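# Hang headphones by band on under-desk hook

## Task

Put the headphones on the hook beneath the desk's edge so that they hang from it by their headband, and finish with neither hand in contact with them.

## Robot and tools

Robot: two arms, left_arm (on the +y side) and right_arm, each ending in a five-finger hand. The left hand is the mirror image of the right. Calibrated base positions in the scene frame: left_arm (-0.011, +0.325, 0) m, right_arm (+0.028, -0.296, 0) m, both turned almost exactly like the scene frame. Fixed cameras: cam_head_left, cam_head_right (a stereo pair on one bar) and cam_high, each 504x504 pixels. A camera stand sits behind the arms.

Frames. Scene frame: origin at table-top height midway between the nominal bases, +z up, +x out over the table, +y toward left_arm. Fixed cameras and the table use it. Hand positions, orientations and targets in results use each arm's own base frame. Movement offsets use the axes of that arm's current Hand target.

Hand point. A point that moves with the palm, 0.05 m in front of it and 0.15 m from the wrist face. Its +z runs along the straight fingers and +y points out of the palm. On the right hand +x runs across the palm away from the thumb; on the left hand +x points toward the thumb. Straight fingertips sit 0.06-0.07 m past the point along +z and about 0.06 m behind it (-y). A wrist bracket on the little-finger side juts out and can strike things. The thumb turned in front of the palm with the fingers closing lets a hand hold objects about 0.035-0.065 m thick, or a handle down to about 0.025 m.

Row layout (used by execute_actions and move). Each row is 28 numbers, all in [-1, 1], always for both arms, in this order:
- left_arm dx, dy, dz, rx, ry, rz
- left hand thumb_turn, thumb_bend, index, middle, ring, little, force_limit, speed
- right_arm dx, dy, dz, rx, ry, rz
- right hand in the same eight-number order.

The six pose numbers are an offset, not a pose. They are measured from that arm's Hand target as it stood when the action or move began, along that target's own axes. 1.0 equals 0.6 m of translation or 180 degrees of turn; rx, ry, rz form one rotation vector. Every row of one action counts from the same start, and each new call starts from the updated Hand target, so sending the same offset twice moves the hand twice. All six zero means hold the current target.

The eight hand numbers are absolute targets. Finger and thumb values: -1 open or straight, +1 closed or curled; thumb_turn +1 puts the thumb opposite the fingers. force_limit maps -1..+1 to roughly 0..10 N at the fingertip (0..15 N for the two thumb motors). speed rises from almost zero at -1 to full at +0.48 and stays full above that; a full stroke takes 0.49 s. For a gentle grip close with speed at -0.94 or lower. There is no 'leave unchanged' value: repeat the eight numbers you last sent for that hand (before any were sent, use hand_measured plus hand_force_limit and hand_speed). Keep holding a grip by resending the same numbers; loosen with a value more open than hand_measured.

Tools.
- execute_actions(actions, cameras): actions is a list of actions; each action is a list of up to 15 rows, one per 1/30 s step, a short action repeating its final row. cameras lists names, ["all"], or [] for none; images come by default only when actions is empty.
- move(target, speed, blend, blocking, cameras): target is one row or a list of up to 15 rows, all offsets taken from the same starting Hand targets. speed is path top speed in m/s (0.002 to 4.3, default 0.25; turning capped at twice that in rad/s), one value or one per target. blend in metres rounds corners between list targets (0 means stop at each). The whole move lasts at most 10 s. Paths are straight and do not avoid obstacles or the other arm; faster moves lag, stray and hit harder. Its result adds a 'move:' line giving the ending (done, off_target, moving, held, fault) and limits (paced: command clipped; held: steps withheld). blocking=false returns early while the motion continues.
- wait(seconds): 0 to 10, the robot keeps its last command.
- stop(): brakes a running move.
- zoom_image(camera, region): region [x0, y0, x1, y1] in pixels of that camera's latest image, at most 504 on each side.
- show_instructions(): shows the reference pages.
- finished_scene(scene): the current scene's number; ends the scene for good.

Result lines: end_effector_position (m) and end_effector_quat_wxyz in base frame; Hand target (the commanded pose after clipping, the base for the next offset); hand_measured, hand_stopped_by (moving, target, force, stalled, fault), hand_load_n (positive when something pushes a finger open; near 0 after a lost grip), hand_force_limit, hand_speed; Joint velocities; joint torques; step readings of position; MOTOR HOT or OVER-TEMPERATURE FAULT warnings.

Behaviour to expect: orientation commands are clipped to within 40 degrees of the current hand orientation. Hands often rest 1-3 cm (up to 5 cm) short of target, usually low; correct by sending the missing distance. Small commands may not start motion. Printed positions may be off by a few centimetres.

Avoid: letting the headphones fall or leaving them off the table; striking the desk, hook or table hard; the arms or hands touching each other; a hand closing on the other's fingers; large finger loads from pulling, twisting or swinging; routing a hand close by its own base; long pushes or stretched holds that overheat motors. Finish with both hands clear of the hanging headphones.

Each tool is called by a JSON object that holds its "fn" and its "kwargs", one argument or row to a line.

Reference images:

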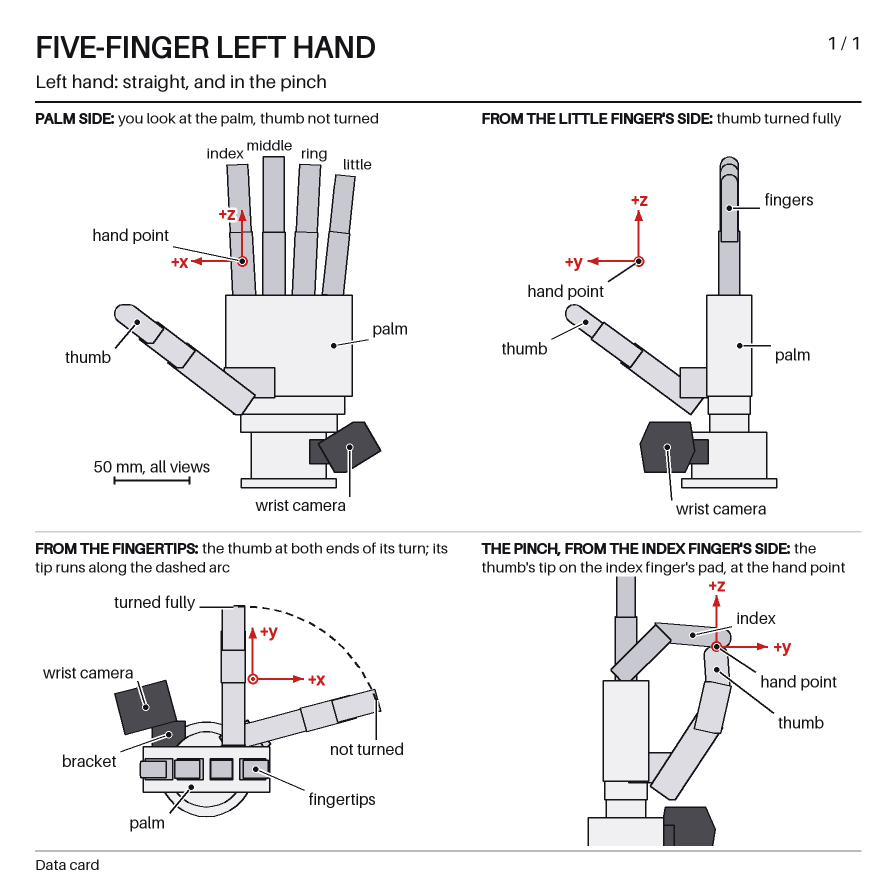

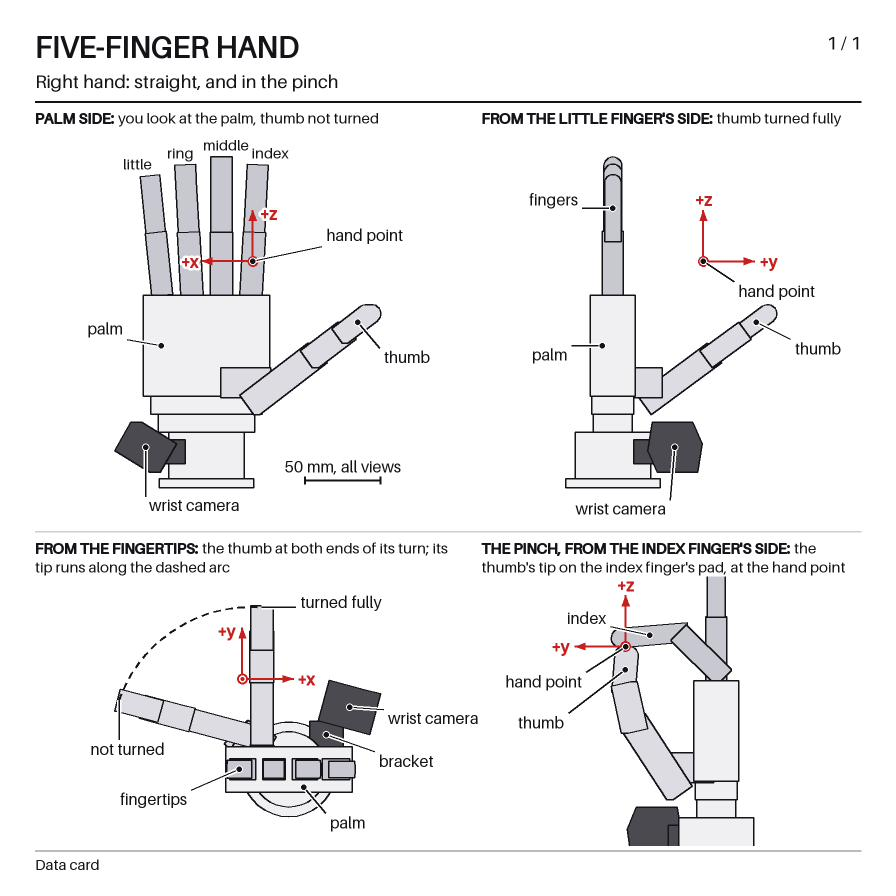

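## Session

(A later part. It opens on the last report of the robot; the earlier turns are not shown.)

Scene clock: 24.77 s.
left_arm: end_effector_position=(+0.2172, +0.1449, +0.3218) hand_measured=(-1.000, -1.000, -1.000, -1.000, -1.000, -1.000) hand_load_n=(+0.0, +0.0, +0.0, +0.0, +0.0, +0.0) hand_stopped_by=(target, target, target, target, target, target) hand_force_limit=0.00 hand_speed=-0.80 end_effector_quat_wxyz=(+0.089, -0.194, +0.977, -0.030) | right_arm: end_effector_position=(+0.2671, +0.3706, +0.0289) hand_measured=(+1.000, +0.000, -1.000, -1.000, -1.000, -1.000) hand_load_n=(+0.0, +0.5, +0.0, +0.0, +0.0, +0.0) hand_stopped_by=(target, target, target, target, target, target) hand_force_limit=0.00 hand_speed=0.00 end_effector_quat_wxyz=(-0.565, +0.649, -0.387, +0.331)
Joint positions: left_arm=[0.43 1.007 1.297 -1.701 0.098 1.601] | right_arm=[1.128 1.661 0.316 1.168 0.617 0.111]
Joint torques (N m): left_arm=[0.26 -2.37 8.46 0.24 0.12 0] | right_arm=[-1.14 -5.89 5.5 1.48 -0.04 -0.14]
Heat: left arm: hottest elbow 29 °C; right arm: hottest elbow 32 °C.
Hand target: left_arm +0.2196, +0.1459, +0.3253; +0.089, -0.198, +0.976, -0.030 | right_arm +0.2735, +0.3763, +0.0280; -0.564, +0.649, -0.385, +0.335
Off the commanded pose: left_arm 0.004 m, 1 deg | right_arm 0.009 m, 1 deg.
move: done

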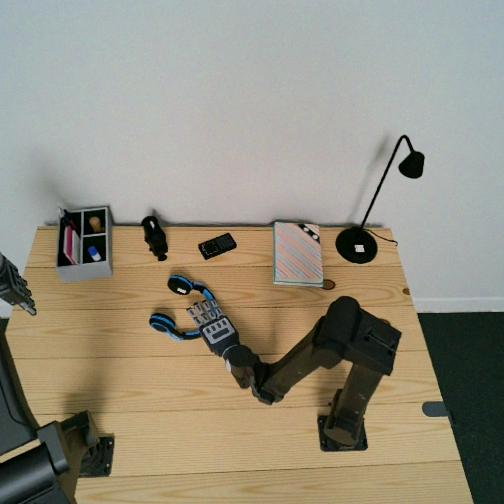

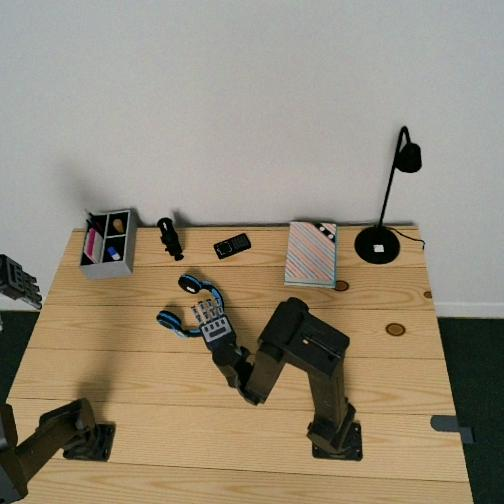

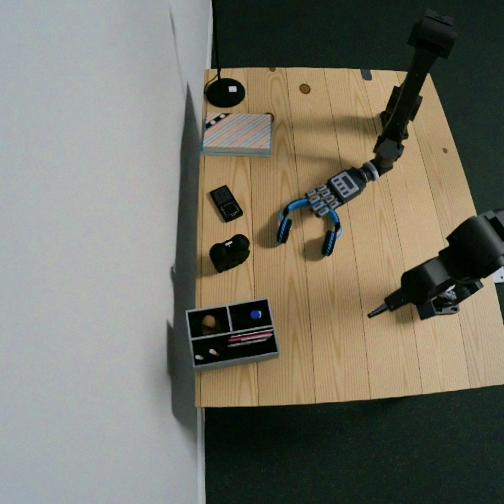

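{"fn": "move", "kwargs": {
  "target": [0,0,0,0,0,0,-1,-1,-1,-1,-1,-1,0,-0.8, 0,0,0,0,0,0,1,0,0.4,0.4,-1,-1,-0.2,-0.5],
  "speed": 0.07,
  "cameras": ["all"]
}}

{"fn": "zoom_image", "kwargs": {
  "camera": "cam_head_left",
  "region": [140, 260, 250, 370]
}}

{"fn": "zoom_image", "kwargs": {
  "camera": "cam_high",
  "region": [270, 150, 380, 260]
}}

Scene clock: 25.93 s.
left_arm: end_effector_position=(+0.2172, +0.1449, +0.3218) hand_measured=(-1.000, -1.000, -1.000, -1.000, -1.000, -1.000) hand_load_n=(+0.0, +0.0, +0.0, +0.0, +0.0, +0.0) hand_stopped_by=(target, target, target, target, target, target) hand_force_limit=0.00 hand_speed=-0.80 end_effector_quat_wxyz=(+0.089, -0.194, +0.977, -0.030) | right_arm: end_effector_position=(+0.2675, +0.3718, +0.0295) hand_measured=(+1.000, -0.002, +0.034, -0.042, -1.000, -1.000) hand_load_n=(-3.0, +5.5, +9.5, +6.0, +0.0, +0.0) hand_stopped_by=(target, target, force, force, target, target) hand_force_limit=-0.20 hand_speed=-0.50 end_effector_quat_wxyz=(-0.566, +0.649, -0.387, +0.330)
Joint positions: left_arm=[0.43 1.007 1.297 -1.701 0.098 1.601] | right_arm=[1.127 1.661 0.318 1.168 0.614 0.11]
Joint torques (N m): left_arm=[0.21 -2.14 8.25 0.39 0.02 0.05] | right_arm=[-0.85 -6.18 5.2 1.39 0.1 -0.08]
Heat: left arm: hottest elbow 29 °C; right arm: hottest elbow 32 °C.
Hand target: left_arm +0.2196, +0.1459, +0.3253; +0.089, -0.198, +0.976, -0.030 | right_arm +0.2735, +0.3764, +0.0281; -0.564, +0.649, -0.386, +0.334
Off the commanded pose: left_arm 0.004 m, 1 deg | right_arm 0.008 m, 1 deg.
move: done

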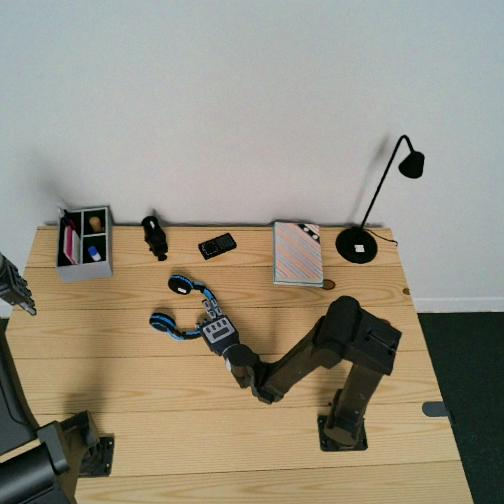

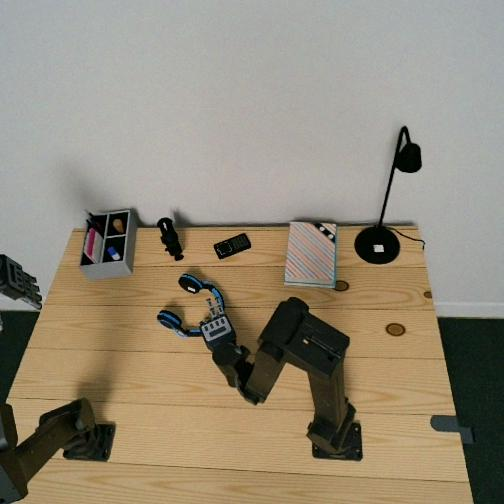

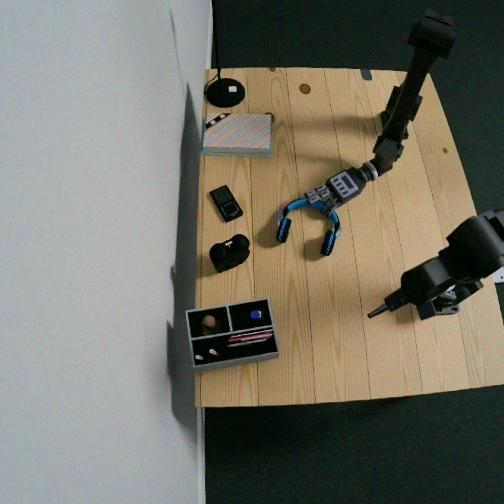

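Scaled by 4.582 from the camera's 504x504 image, which has a finer 720x720 frame.

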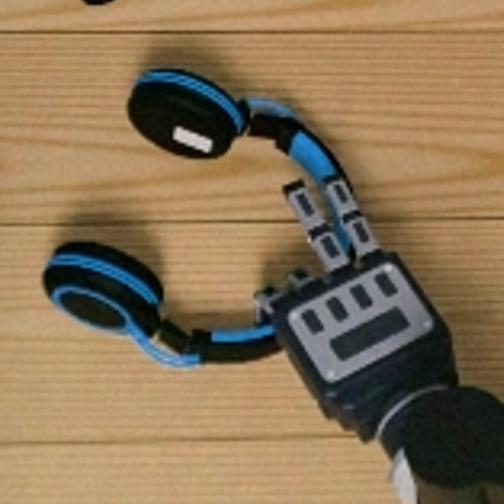

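Scaled by 4.582 from the camera's 504x504 image, which has a finer 720x720 frame.

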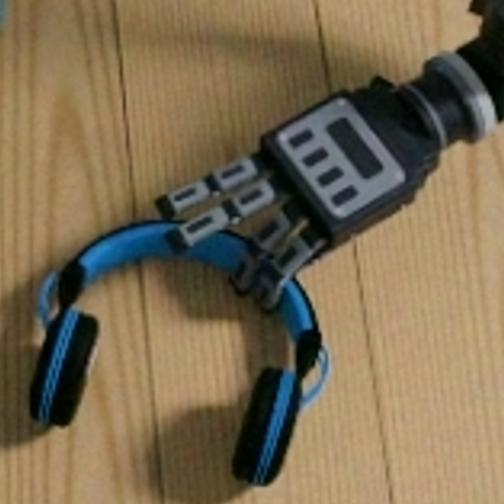

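{"fn": "move", "kwargs": {
  "target": [
    [0,0,0,0,0,0,-1,-1,-1,-1,-1,-1,0,-0.8, -0.0032,-0.1003,-0.021,-0.1217,0.0159,-0.1128,1,0,0.4,0.4,-1,-1,-0.2,-0.5],
    [0,0,0,0,0,0,-1,-1,-1,-1,-1,-1,0,-0.8, -0.04,-0.1875,0.0063,-0.2434,0.0317,-0.2256,1,0,0.4,0.4,-1,-1,-0.2,-0.5]
  ],
  "speed": 0.2,
  "blend": [0.02,0],
  "cameras": ["all"]
}}

{"fn": "zoom_image", "kwargs": {
  "camera": "cam_head_left",
  "region": [120, 220, 270, 370]
}}

{"fn": "zoom_image", "kwargs": {
  "camera": "cam_high",
  "region": [260, 130, 390, 260]
}}

Scene clock: 29.73 s.
left_arm: end_effector_position=(+0.2172, +0.1449, +0.3218) hand_measured=(-1.000, -1.000, -1.000, -1.000, -1.000, -1.000) hand_load_n=(+0.0, +0.5, +0.0, +0.0, +0.0, +0.0) hand_stopped_by=(target, target, target, target, target, target) hand_force_limit=0.00 hand_speed=-0.80 end_effector_quat_wxyz=(+0.089, -0.194, +0.977, -0.030) | right_arm: end_effector_position=(+0.2773, +0.3985, +0.1352) hand_measured=(+1.000, -0.002, +0.034, -0.042, -1.000, -1.000) hand_load_n=(-3.0, +13.0, +12.0, +7.0, +0.0, +0.0) hand_stopped_by=(target, target, force, force, target, target) hand_force_limit=-0.20 hand_speed=-0.50 end_effector_quat_wxyz=(-0.128, +0.879, -0.275, +0.369)
Joint positions: left_arm=[0.43 1.007 1.297 -1.701 0.098 1.601] | right_arm=[1.174 1.527 1.18 -0.818 0.713 0.057]
Joint torques (N m): left_arm=[0.56 -2.37 8.42 0.14 0.1 0.04] | right_arm=[0.32 -9.99 12.42 -0.18 0.71 -0.15]
Heat: left arm: hottest elbow 29 °C; right arm: hottest elbow 32 °C.
Hand target: left_arm +0.2196, +0.1459, +0.3253; +0.089, -0.198, +0.976, -0.030 | right_arm +0.2792, +0.4065, +0.1390; -0.120, +0.882, -0.263, +0.371
Off the commanded pose: left_arm 0.004 m, 1 deg | right_arm 0.009 m, 2 deg.
move: done

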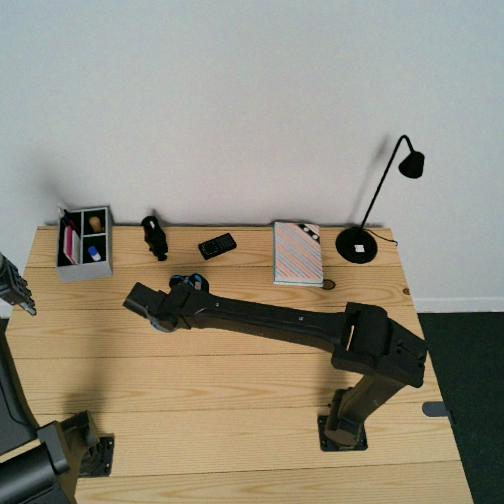

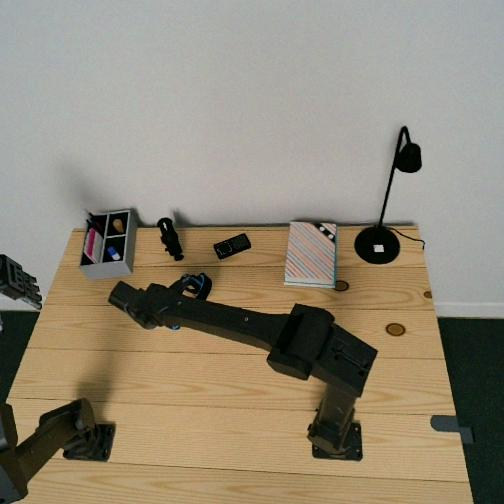

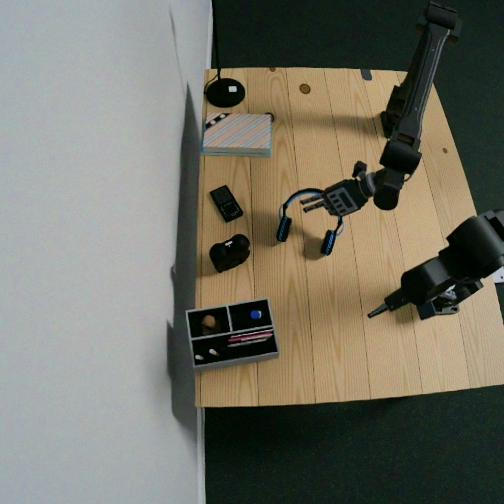

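Scaled by 3.360 from the camera's 504x504 image, which has a finer 720x720 frame.

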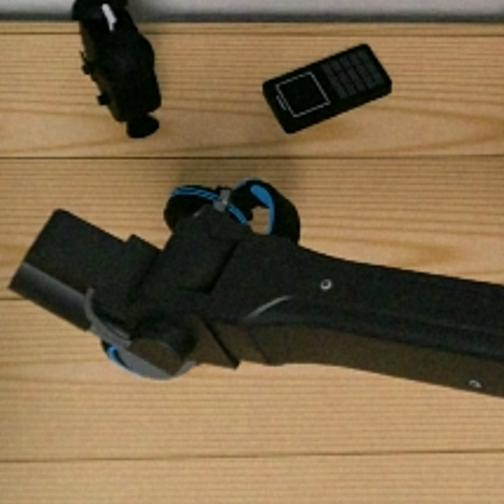

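Scaled by 3.877 from the camera's 504x504 image, which has a finer 720x720 frame.

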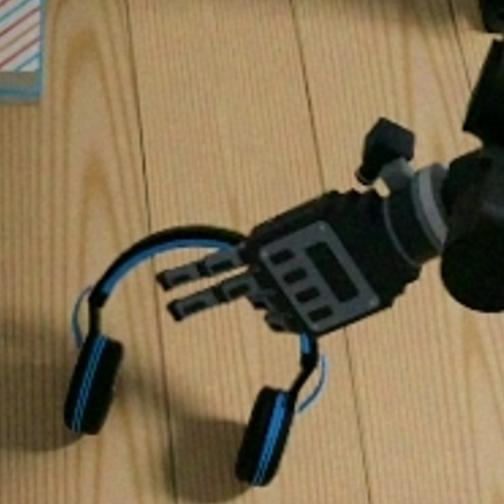

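{"fn": "move", "kwargs": {
  "target": [
    [0,0,0,0,0,0,-1,-1,-1,-1,-1,-1,0,-0.8, 0.0187,-0.1002,-0.0355,-0.1217,0.0159,-0.1128,1,0,0.4,0.4,-1,-1,-0.2,-0.5],
    [0,0,0,0,0,0,-1,-1,-1,-1,-1,-1,0,-0.8, 0.0925,-0.151,-0.1223,-0.1217,0.0159,-0.1128,1,0,0.4,0.4,-1,-1,-0.2,-0.5]
  ],
  "speed": 0.15,
  "blend": [0.015,0],
  "cameras": ["all"]
}}

{"fn": "zoom_image", "kwargs": {
  "camera": "cam_head_left",
  "region": [90, 200, 270, 380]
}}

{"fn": "zoom_image", "kwargs": {
  "camera": "cam_high",
  "region": [250, 150, 410, 310]
}}

Scene clock: 33.20 s.
left_arm: end_effector_position=(+0.2172, +0.1449, +0.3218) hand_measured=(-1.000, -1.000, -1.000, -1.000, -1.000, -1.000) hand_load_n=(+0.0, +0.0, +0.0, +0.0, +0.0, +0.0) hand_stopped_by=(target, target, target, target, target, target) hand_force_limit=0.00 hand_speed=-0.80 end_effector_quat_wxyz=(+0.089, -0.194, +0.977, -0.030) | right_arm: end_effector_position=(+0.2919, +0.4420, +0.2347) hand_measured=(+1.000, +0.000, +0.034, -0.042, -1.000, -1.000) hand_load_n=(-3.5, -1.0, +6.0, +6.5, +0.0, +0.0) hand_stopped_by=(target, target, force, force, target, target) hand_force_limit=-0.20 hand_speed=-0.50 end_effector_quat_wxyz=(+0.108, +0.916, -0.164, +0.349)
Joint positions: left_arm=[0.43 1.007 1.297 -1.701 0.098 1.601] | right_arm=[1.194 1.929 1.942 -1.677 0.743 0.013]
Joint torques (N m): left_arm=[0.03 -2.43 8.34 0.34 0.07 0.04] | right_arm=[0.15 -17.96 13.44 -0.85 1 -0.13]
Heat: left arm: hottest elbow 30 °C; right arm: hottest elbow 33 °C.
Hand target: left_arm +0.2196, +0.1459, +0.3253; +0.089, -0.198, +0.976, -0.030 | right_arm +0.2930, +0.4500, +0.2599; +0.122, +0.912, -0.173, +0.351
Off the commanded pose: left_arm 0.004 m, 1 deg | right_arm 0.026 m, 2 deg.
joint sent to its limit (right arm) — joint 4 (wrist pitch), lower limit. The joint targets are off in orientation, not in position.
move: off_target (right_arm)

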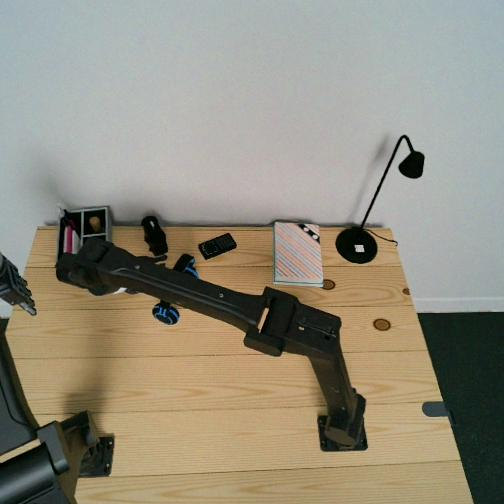

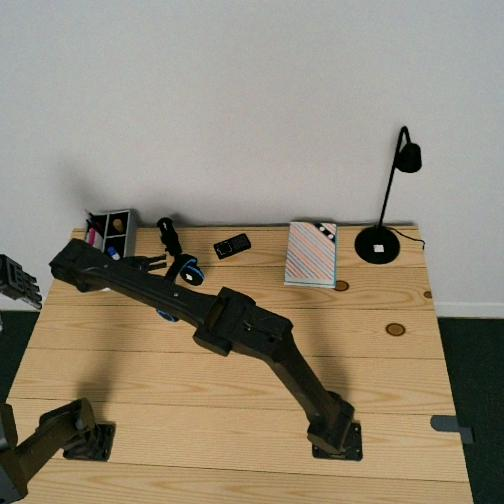

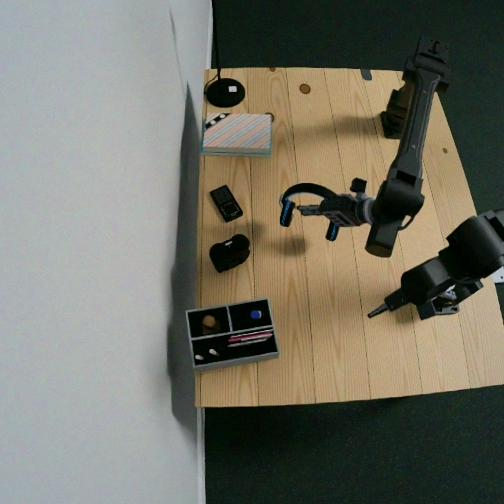

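Scaled by 2.800 from the camera's 504x504 image, which has a finer 720x720 frame.

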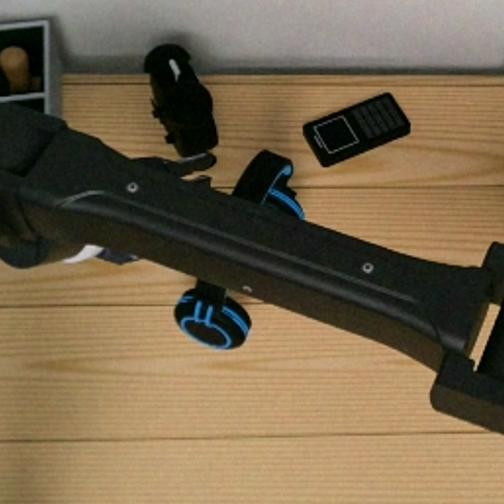

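Scaled by 3.150 from the camera's 504x504 image, which has a finer 720x720 frame.

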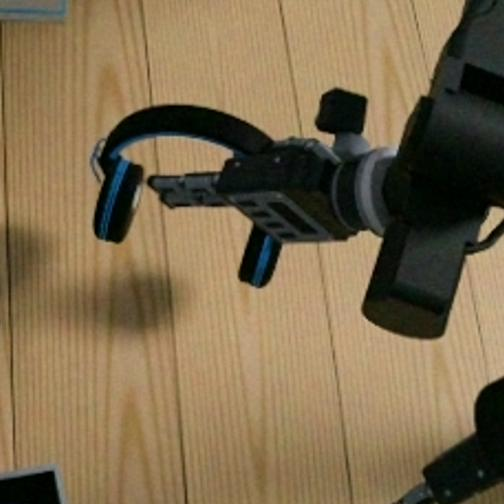

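{"fn": "move", "kwargs": {
  "target": [0,0,0,0,0,0,-1,-1,-1,-1,-1,-1,0,-0.8, 0,0,0,0,0,0,1,0.3,0.4,0.4,-1,-1,0.1,-0.8],
  "speed": 0.1,
  "cameras": ["cam_high"]
}}

{"fn": "zoom_image", "kwargs": {
  "camera": "cam_high",
  "region": [250, 150, 410, 310]
}}

Scene clock: 33.97 s.
left_arm: end_effector_position=(+0.2172, +0.1449, +0.3218) hand_measured=(-1.000, -1.000, -1.000, -1.000, -1.000, -1.000) hand_load_n=(+0.0, +0.0, +0.5, +0.0, +0.0, +0.0) hand_stopped_by=(target, target, target, target, target, target) hand_force_limit=0.00 hand_speed=-0.80 end_effector_quat_wxyz=(+0.089, -0.194, +0.977, -0.030) | right_arm: end_effector_position=(+0.2920, +0.4420, +0.2347) hand_measured=(+1.000, +0.032, +0.034, -0.042, -1.000, -1.000) hand_load_n=(-3.0, +9.5, +7.5, +7.5, +0.0, +0.0) hand_stopped_by=(target, force, force, force, target, target) hand_force_limit=0.10 hand_speed=-0.80 end_effector_quat_wxyz=(+0.108, +0.916, -0.164, +0.349)
Joint positions: left_arm=[0.43 1.007 1.297 -1.701 0.098 1.601] | right_arm=[1.194 1.929 1.942 -1.677 0.743 0.012]
Joint torques (N m): left_arm=[0.5 -2.08 8.2 0.29 0.04 0.02] | right_arm=[-0.21 -18.08 13.55 -0.73 0.99 -0.17]
Heat: left arm: hottest elbow 30 °C; right arm: hottest elbow 33 °C.
Hand target: left_arm +0.2196, +0.1459, +0.3253; +0.089, -0.198, +0.976, -0.030 | right_arm +0.2930, +0.4500, +0.2599; +0.122, +0.912, -0.173, +0.351
Off the commanded pose: left_arm 0.004 m, 1 deg | right_arm 0.026 m, 2 deg.
joint sent to its limit (right arm) — joint 4 (wrist pitch), lower limit. The joint targets are off in orientation, not in position.
move: off_target (right_arm)
Images, in order (width x height): cam_high 504x504.

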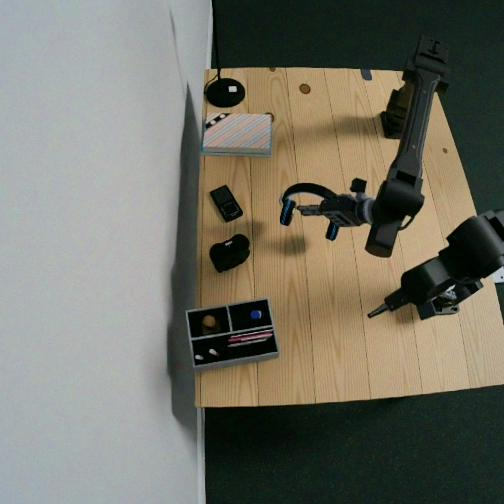

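Scaled by 3.150 from the camera's 504x504 image, which has a finer 720x720 frame.

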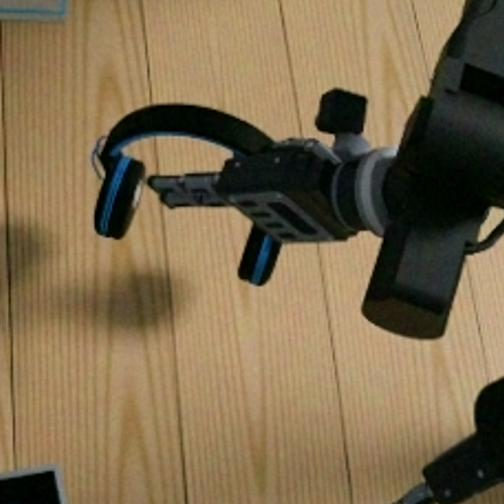

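{"fn": "move", "kwargs": {
  "target": [
    [0,0,0,0,0,0,-1,-1,-1,-1,-1,-1,0,-0.8, 0.2723,0.353,0.2945,-0.1522,-0.0226,0.1613,1,0.3,0.4,0.4,-1,-1,0.1,-0.8],
    [0,0,0,0,0,0,-1,-1,-1,-1,-1,-1,0,-0.8, 0.3133,0.7922,0.4177,-0.3044,-0.0452,0.3226,1,0.3,0.4,0.4,-1,-1,0.1,-0.8]
  ],
  "speed": 0.25,
  "blend": [0.06,0],
  "cameras": ["all"]
}}

Scene clock: 37.80 s.
left_arm: end_effector_position=(+0.2172, +0.1449, +0.3218) hand_measured=(-1.000, -1.000, -1.000, -1.000, -1.000, -1.000) hand_load_n=(+0.0, +0.0, +0.0, +0.0, +0.5, +0.0) hand_stopped_by=(target, target, target, target, target, target) hand_force_limit=0.00 hand_speed=-0.80 end_effector_quat_wxyz=(+0.089, -0.194, +0.977, -0.030) | right_arm: end_effector_position=(+0.3863, -0.1149, +0.2493) hand_measured=(+1.000, +0.032, +0.034, -0.042, -1.000, -1.000) hand_load_n=(-3.0, +9.5, +7.0, +7.5, +0.5, +0.0) hand_stopped_by=(target, force, force, force, target, target) hand_force_limit=0.10 hand_speed=-0.80 end_effector_quat_wxyz=(-0.285, -0.600, +0.717, -0.212)
Joint positions: left_arm=[0.43 1.007 1.297 -1.701 0.098 1.601] | right_arm=[-0.049 1.605 1.55 -1.677 0.711 0.188]
Joint torques (N m): left_arm=[0.03 -2.43 8.34 0.09 0.08 0.02] | right_arm=[0.32 -13.27 8.75 -0.95 0.78 0.04]
Heat: left arm: hottest elbow 30 °C; right arm: hottest elbow 33 °C.
Hand target: left_arm +0.2196, +0.1459, +0.3253; +0.089, -0.198, +0.976, -0.030 | right_arm +0.3829, -0.1121, +0.2550; -0.320, -0.586, +0.720, -0.190
Off the commanded pose: left_arm 0.004 m, 1 deg | right_arm 0.007 m, 5 deg.
joint sent to its limit (right arm) — joint 4 (wrist pitch), lower limit. The joint targets are off in orientation, not in position.
move: off_target (right_arm)

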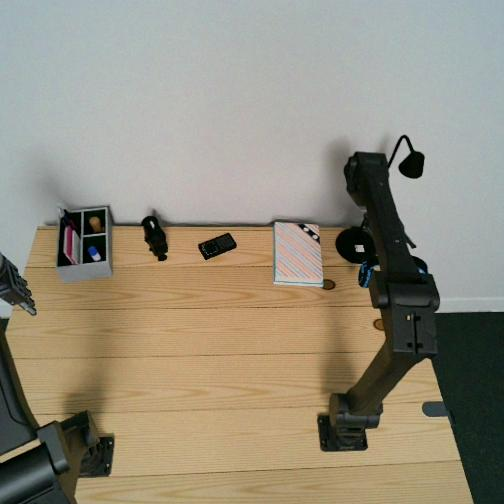

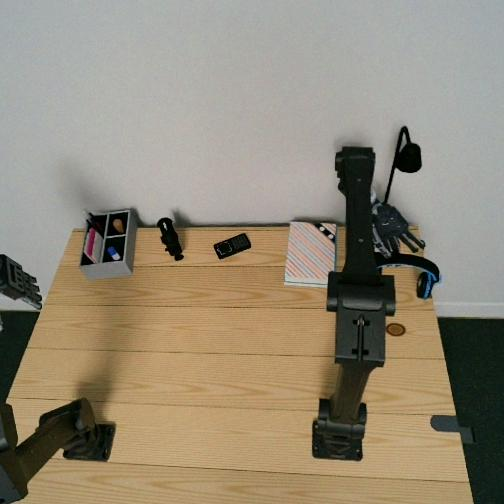

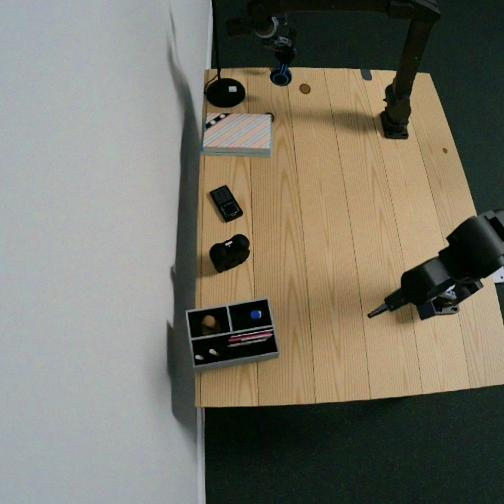

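{"fn": "move", "kwargs": {
  "target": [
    [0,0,0,0,0,0,-1,-1,-1,-1,-1,-1,0,-0.8, 0.029,0.1243,0.0447,-0.0122,-0.0018,0.0129,1,0.3,0.4,0.4,-1,-1,0.1,-0.8],
    [0,0,0,0,0,0,-1,-1,-1,-1,-1,-1,0,-0.8, 0.153,0.1508,0.1887,-0.0915,-0.0136,0.0968,1,0.3,0.4,0.4,-1,-1,0.1,-0.8],
    [0,0,0,0,0,0,-1,-1,-1,-1,-1,-1,0,-0.8, 0.323,0.188,0.3892,-0.2134,-0.0316,0.226,1,0.3,0.4,0.4,-1,-1,0.1,-0.8],
    [0,0,0,0,0,0,-1,-1,-1,-1,-1,-1,0,-0.8, 0.4182,0.2753,0.5257,-0.3049,-0.0452,0.3228,1,0.3,0.4,0.4,-1,-1,0.1,-0.8]
  ],
  "speed": 0.22,
  "blend": [0.03,0.04,0.04,0],
  "cameras": ["all"]
}}

{"fn": "zoom_image", "kwargs": {
  "camera": "cam_head_right",
  "region": [354, 330, 504, 480]
}}

{"fn": "zoom_image", "kwargs": {
  "camera": "cam_head_left",
  "region": [354, 330, 504, 480]
}}

Scene clock: 42.73 s.
left_arm: end_effector_position=(+0.2172, +0.1449, +0.3218) hand_measured=(-1.000, -1.000, -1.000, -1.000, -1.000, -1.000) hand_load_n=(+0.0, +0.0, +0.0, +0.0, +0.0, +0.0) hand_stopped_by=(target, target, target, target, target, target) hand_force_limit=0.00 hand_speed=-0.80 end_effector_quat_wxyz=(+0.089, -0.194, +0.977, -0.030) | right_arm: end_effector_position=(+0.1138, -0.4455, +0.2038) hand_measured=(+1.000, +0.032, +0.034, -0.042, -1.000, -1.000) hand_load_n=(-2.5, +9.0, +7.5, +7.5, +0.0, +0.0) hand_stopped_by=(target, force, force, force, target, target) hand_force_limit=0.10 hand_speed=-0.80 end_effector_quat_wxyz=(-0.315, -0.026, +0.948, -0.034)
Joint positions: left_arm=[0.43 1.007 1.297 -1.701 0.098 1.601] | right_arm=[-1.167 1.781 1.693 -1.679 0.618 0.411]
Joint torques (N m): left_arm=[0.38 -2.02 8.13 -0.02 0.06 0.07] | right_arm=[-0.26 -14.68 13.38 -0.96 0.56 0.1]
Heat: left arm: hottest elbow 30 °C; right arm: hottest elbow 34 °C.
Hand target: left_arm +0.2196, +0.1459, +0.3253; +0.089, -0.198, +0.976, -0.030 | right_arm +0.1213, -0.4580, +0.2147; -0.367, +0.016, +0.928, +0.061
Off the commanded pose: left_arm 0.004 m, 1 deg | right_arm 0.018 m, 14 deg.
joint sent to its limit (right arm) — joint 4 (wrist pitch), lower limit. The joint targets are off in orientation, not in position.
move: off_target (right_arm)

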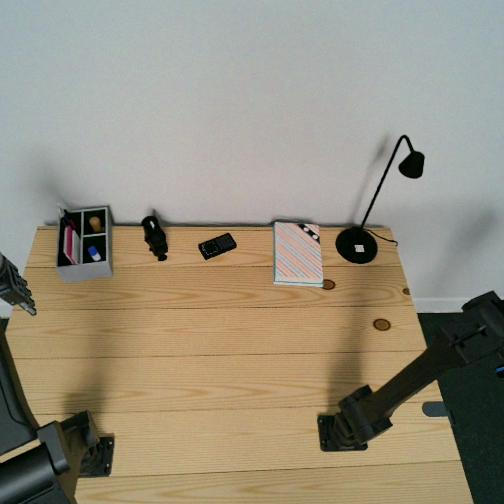

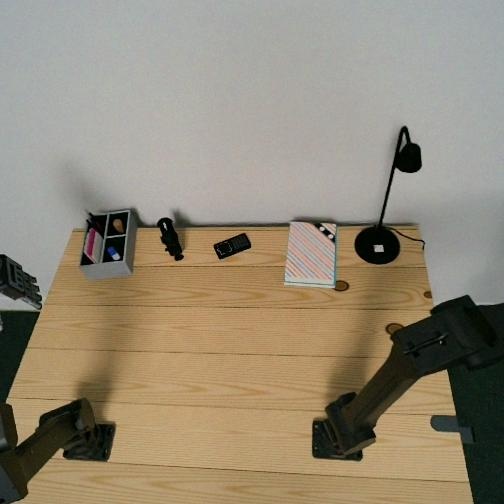

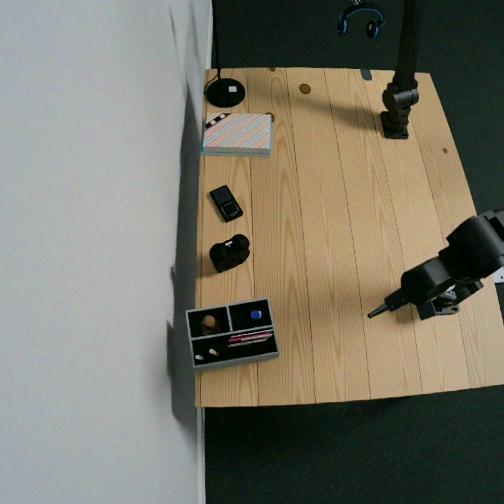

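Scaled by 3.360 from the camera's 504x504 image, which has a finer 720x720 frame.

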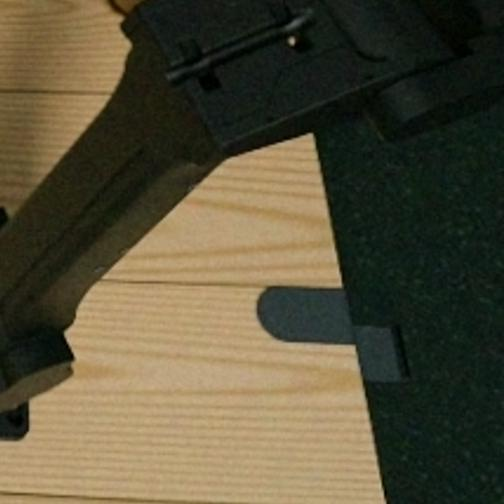

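Scaled by 3.360 from the camera's 504x504 image, which has a finer 720x720 frame.

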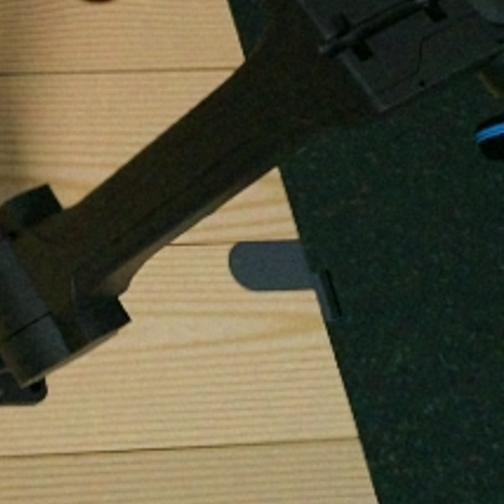

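{"fn": "move", "kwargs": {
  "target": [0,0,0,0,0,0,-1,-1,-1,-1,-1,-1,0,-0.8, -0.2926,-0.0434,0.3097,0,0,0,1,0.3,0.4,0.4,-1,-1,0.1,-0.8],
  "speed": 0.18,
  "cameras": ["all"]
}}

{"fn": "zoom_image", "kwargs": {
  "camera": "cam_head_right",
  "region": [404, 360, 504, 460]
}}

{"fn": "zoom_image", "kwargs": {
  "camera": "cam_head_left",
  "region": [404, 360, 504, 460]
}}

{"fn": "zoom_image", "kwargs": {
  "camera": "cam_high",
  "region": [310, 0, 430, 120]
}}

Scene clock: 49.07 s.
left_arm: end_effector_position=(+0.2172, +0.1449, +0.3218) hand_measured=(-1.000, -1.000, -1.000, -1.000, -1.000, -1.000) hand_load_n=(+0.0, +0.0, +0.0, +0.0, +0.0, +0.0) hand_stopped_by=(target, target, target, target, target, target) hand_force_limit=0.00 hand_speed=-0.80 end_effector_quat_wxyz=(+0.089, -0.194, +0.977, -0.030) | right_arm: end_effector_position=(+0.1217, -0.4486, -0.0447) hand_measured=(+1.000, +0.032, +0.034, -0.042, -1.000, -1.000) hand_load_n=(-3.0, +10.0, +7.5, +8.0, +0.0, +0.0) hand_stopped_by=(target, force, force, force, target, target) hand_force_limit=0.10 hand_speed=-0.80 end_effector_quat_wxyz=(-0.369, +0.008, +0.927, +0.071)
Joint positions: left_arm=[0.43 1.007 1.297 -1.701 0.098 1.601] | right_arm=[-1.168 2.219 1.611 -1.465 0.613 0.583]
Joint torques (N m): left_arm=[0.79 -2.2 8.32 0.2 0.07 0.03] | right_arm=[-0.73 -18.08 8.09 -0.87 0.65 0.04]
Heat: left arm: hottest elbow 31 °C; right arm: hottest elbow 34 °C.
Hand target: left_arm +0.2196, +0.1459, +0.3253; +0.089, -0.198, +0.976, -0.030 | right_arm +0.1214, -0.4578, -0.0423; -0.367, +0.016, +0.928, +0.061
Off the commanded pose: left_arm 0.004 m, 1 deg | right_arm 0.010 m, 1 deg.
move: done

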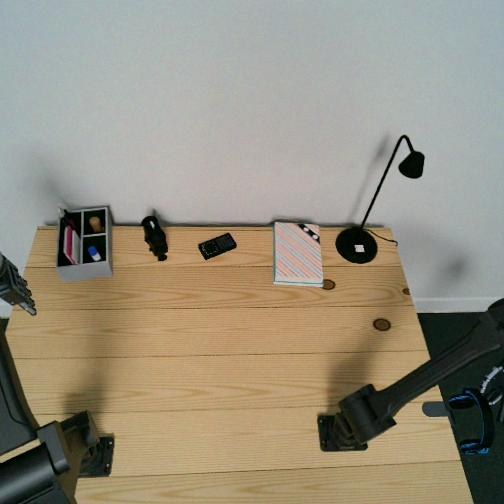

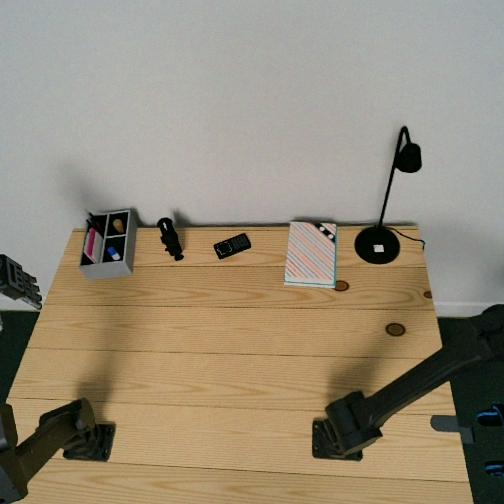

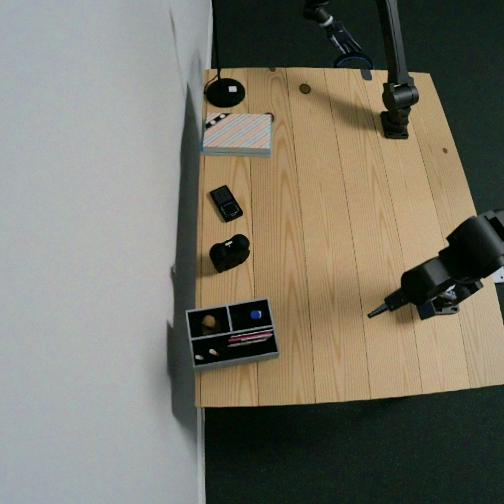

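Scaled by 5.040 from the camera's 504x504 image, which has a finer 720x720 frame.

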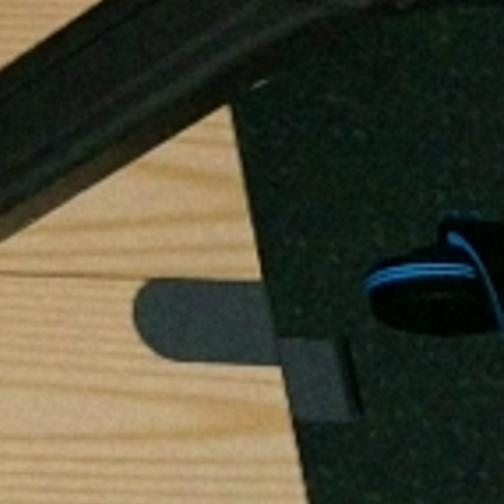

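Scaled by 5.040 from the camera's 504x504 image, which has a finer 720x720 frame.

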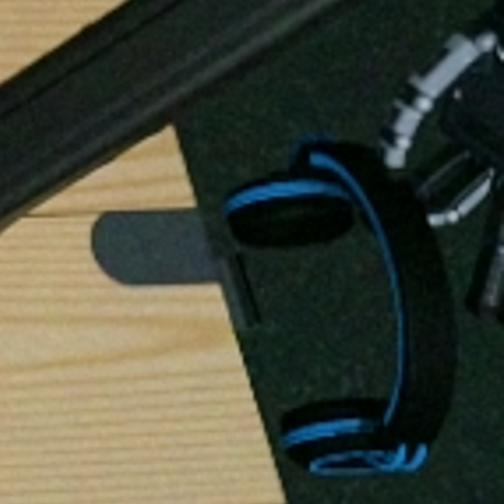

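Scaled by 4.200 from the camera's 504x504 image, which has a finer 720x720 frame.

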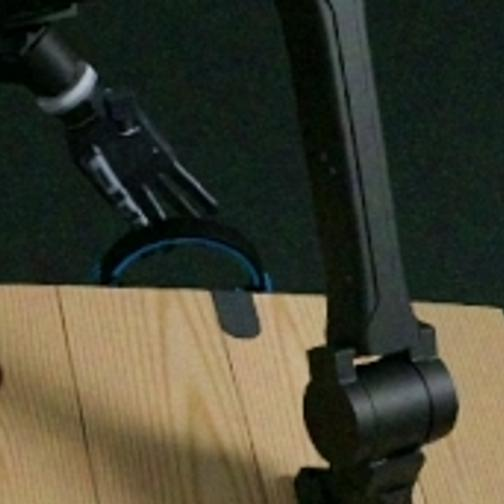

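{"fn": "move", "kwargs": {
  "target": [0,0,0,0,0,0,-1,-1,-1,-1,-1,-1,0,-0.8, 0.0295,0,0,0.0386,-0.0329,-0.0451,1,0.3,0.4,0.4,-1,-1,0.1,-0.8],
  "speed": 0.1,
  "cameras": ["all"]
}}

{"fn": "zoom_image", "kwargs": {
  "camera": "cam_head_right",
  "region": [404, 380, 504, 480]
}}

{"fn": "zoom_image", "kwargs": {
  "camera": "cam_head_left",
  "region": [404, 360, 504, 460]
}}

Scene clock: 52.23 s.
left_arm: end_effector_position=(+0.2172, +0.1449, +0.3218) hand_measured=(-1.000, -1.000, -1.000, -1.000, -1.000, -1.000) hand_load_n=(+0.0, +0.0, +0.0, +0.0, -0.5, +0.0) hand_stopped_by=(target, target, target, target, target, target) hand_force_limit=0.00 hand_speed=-0.80 end_effector_quat_wxyz=(+0.089, -0.194, +0.977, -0.030) | right_arm: end_effector_position=(+0.1128, -0.4572, -0.0368) hand_measured=(+1.000, +0.032, +0.034, -0.042, -1.000, -1.000) hand_load_n=(-3.0, +9.5, +7.5, +7.5, +0.0, +0.0) hand_stopped_by=(target, force, force, force, target, target) hand_force_limit=0.10 hand_speed=-0.80 end_effector_quat_wxyz=(-0.316, -0.066, +0.946, +0.033)
Joint positions: left_arm=[0.43 1.007 1.297 -1.701 0.098 1.601] | right_arm=[-1.187 2.112 1.502 -1.258 0.582 0.334]
Joint torques (N m): left_arm=[0.67 -2.96 8.35 0.28 0.03 -0.05] | right_arm=[-1.55 -19.84 5.64 -0.38 0.55 -0.1]
Heat: left arm: hottest elbow 31 °C; right arm: hottest elbow 34 °C.
Hand target: left_arm +0.2196, +0.1459, +0.3253; +0.089, -0.198, +0.976, -0.030 | right_arm +0.1083, -0.4582, -0.0300; -0.314, -0.068, +0.947, +0.030
Off the commanded pose: left_arm 0.004 m, 1 deg | right_arm 0.008 m, 1 deg.
move: done

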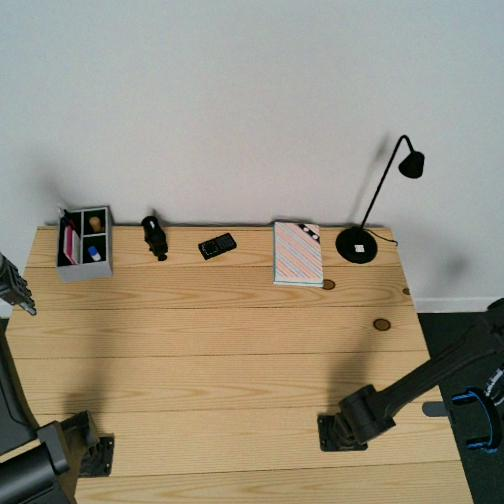

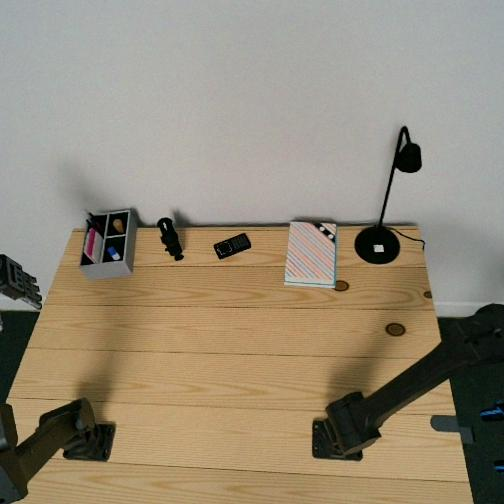

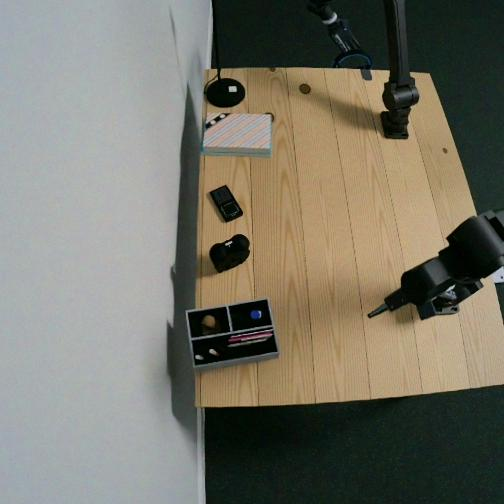

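Scaled by 5.040 from the camera's 504x504 image, which has a finer 720x720 frame.

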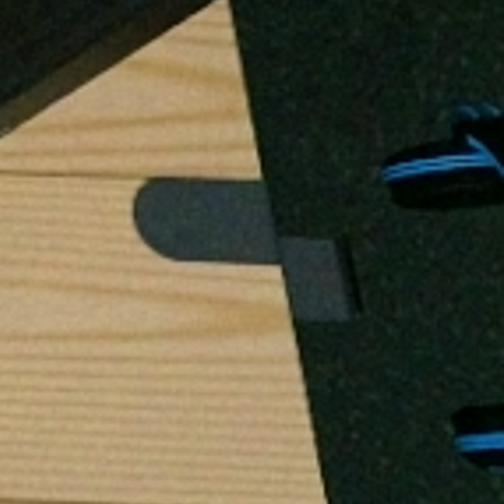

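Scaled by 5.040 from the camera's 504x504 image, which has a finer 720x720 frame.

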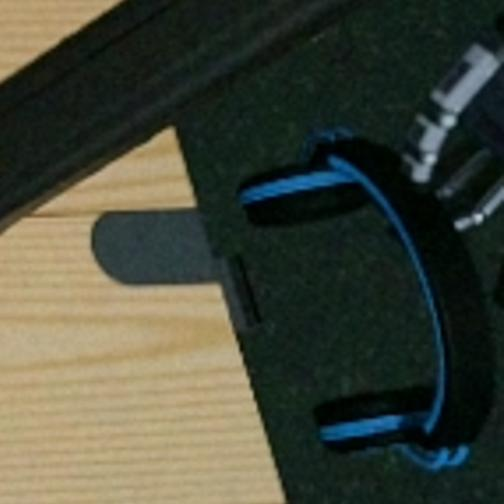

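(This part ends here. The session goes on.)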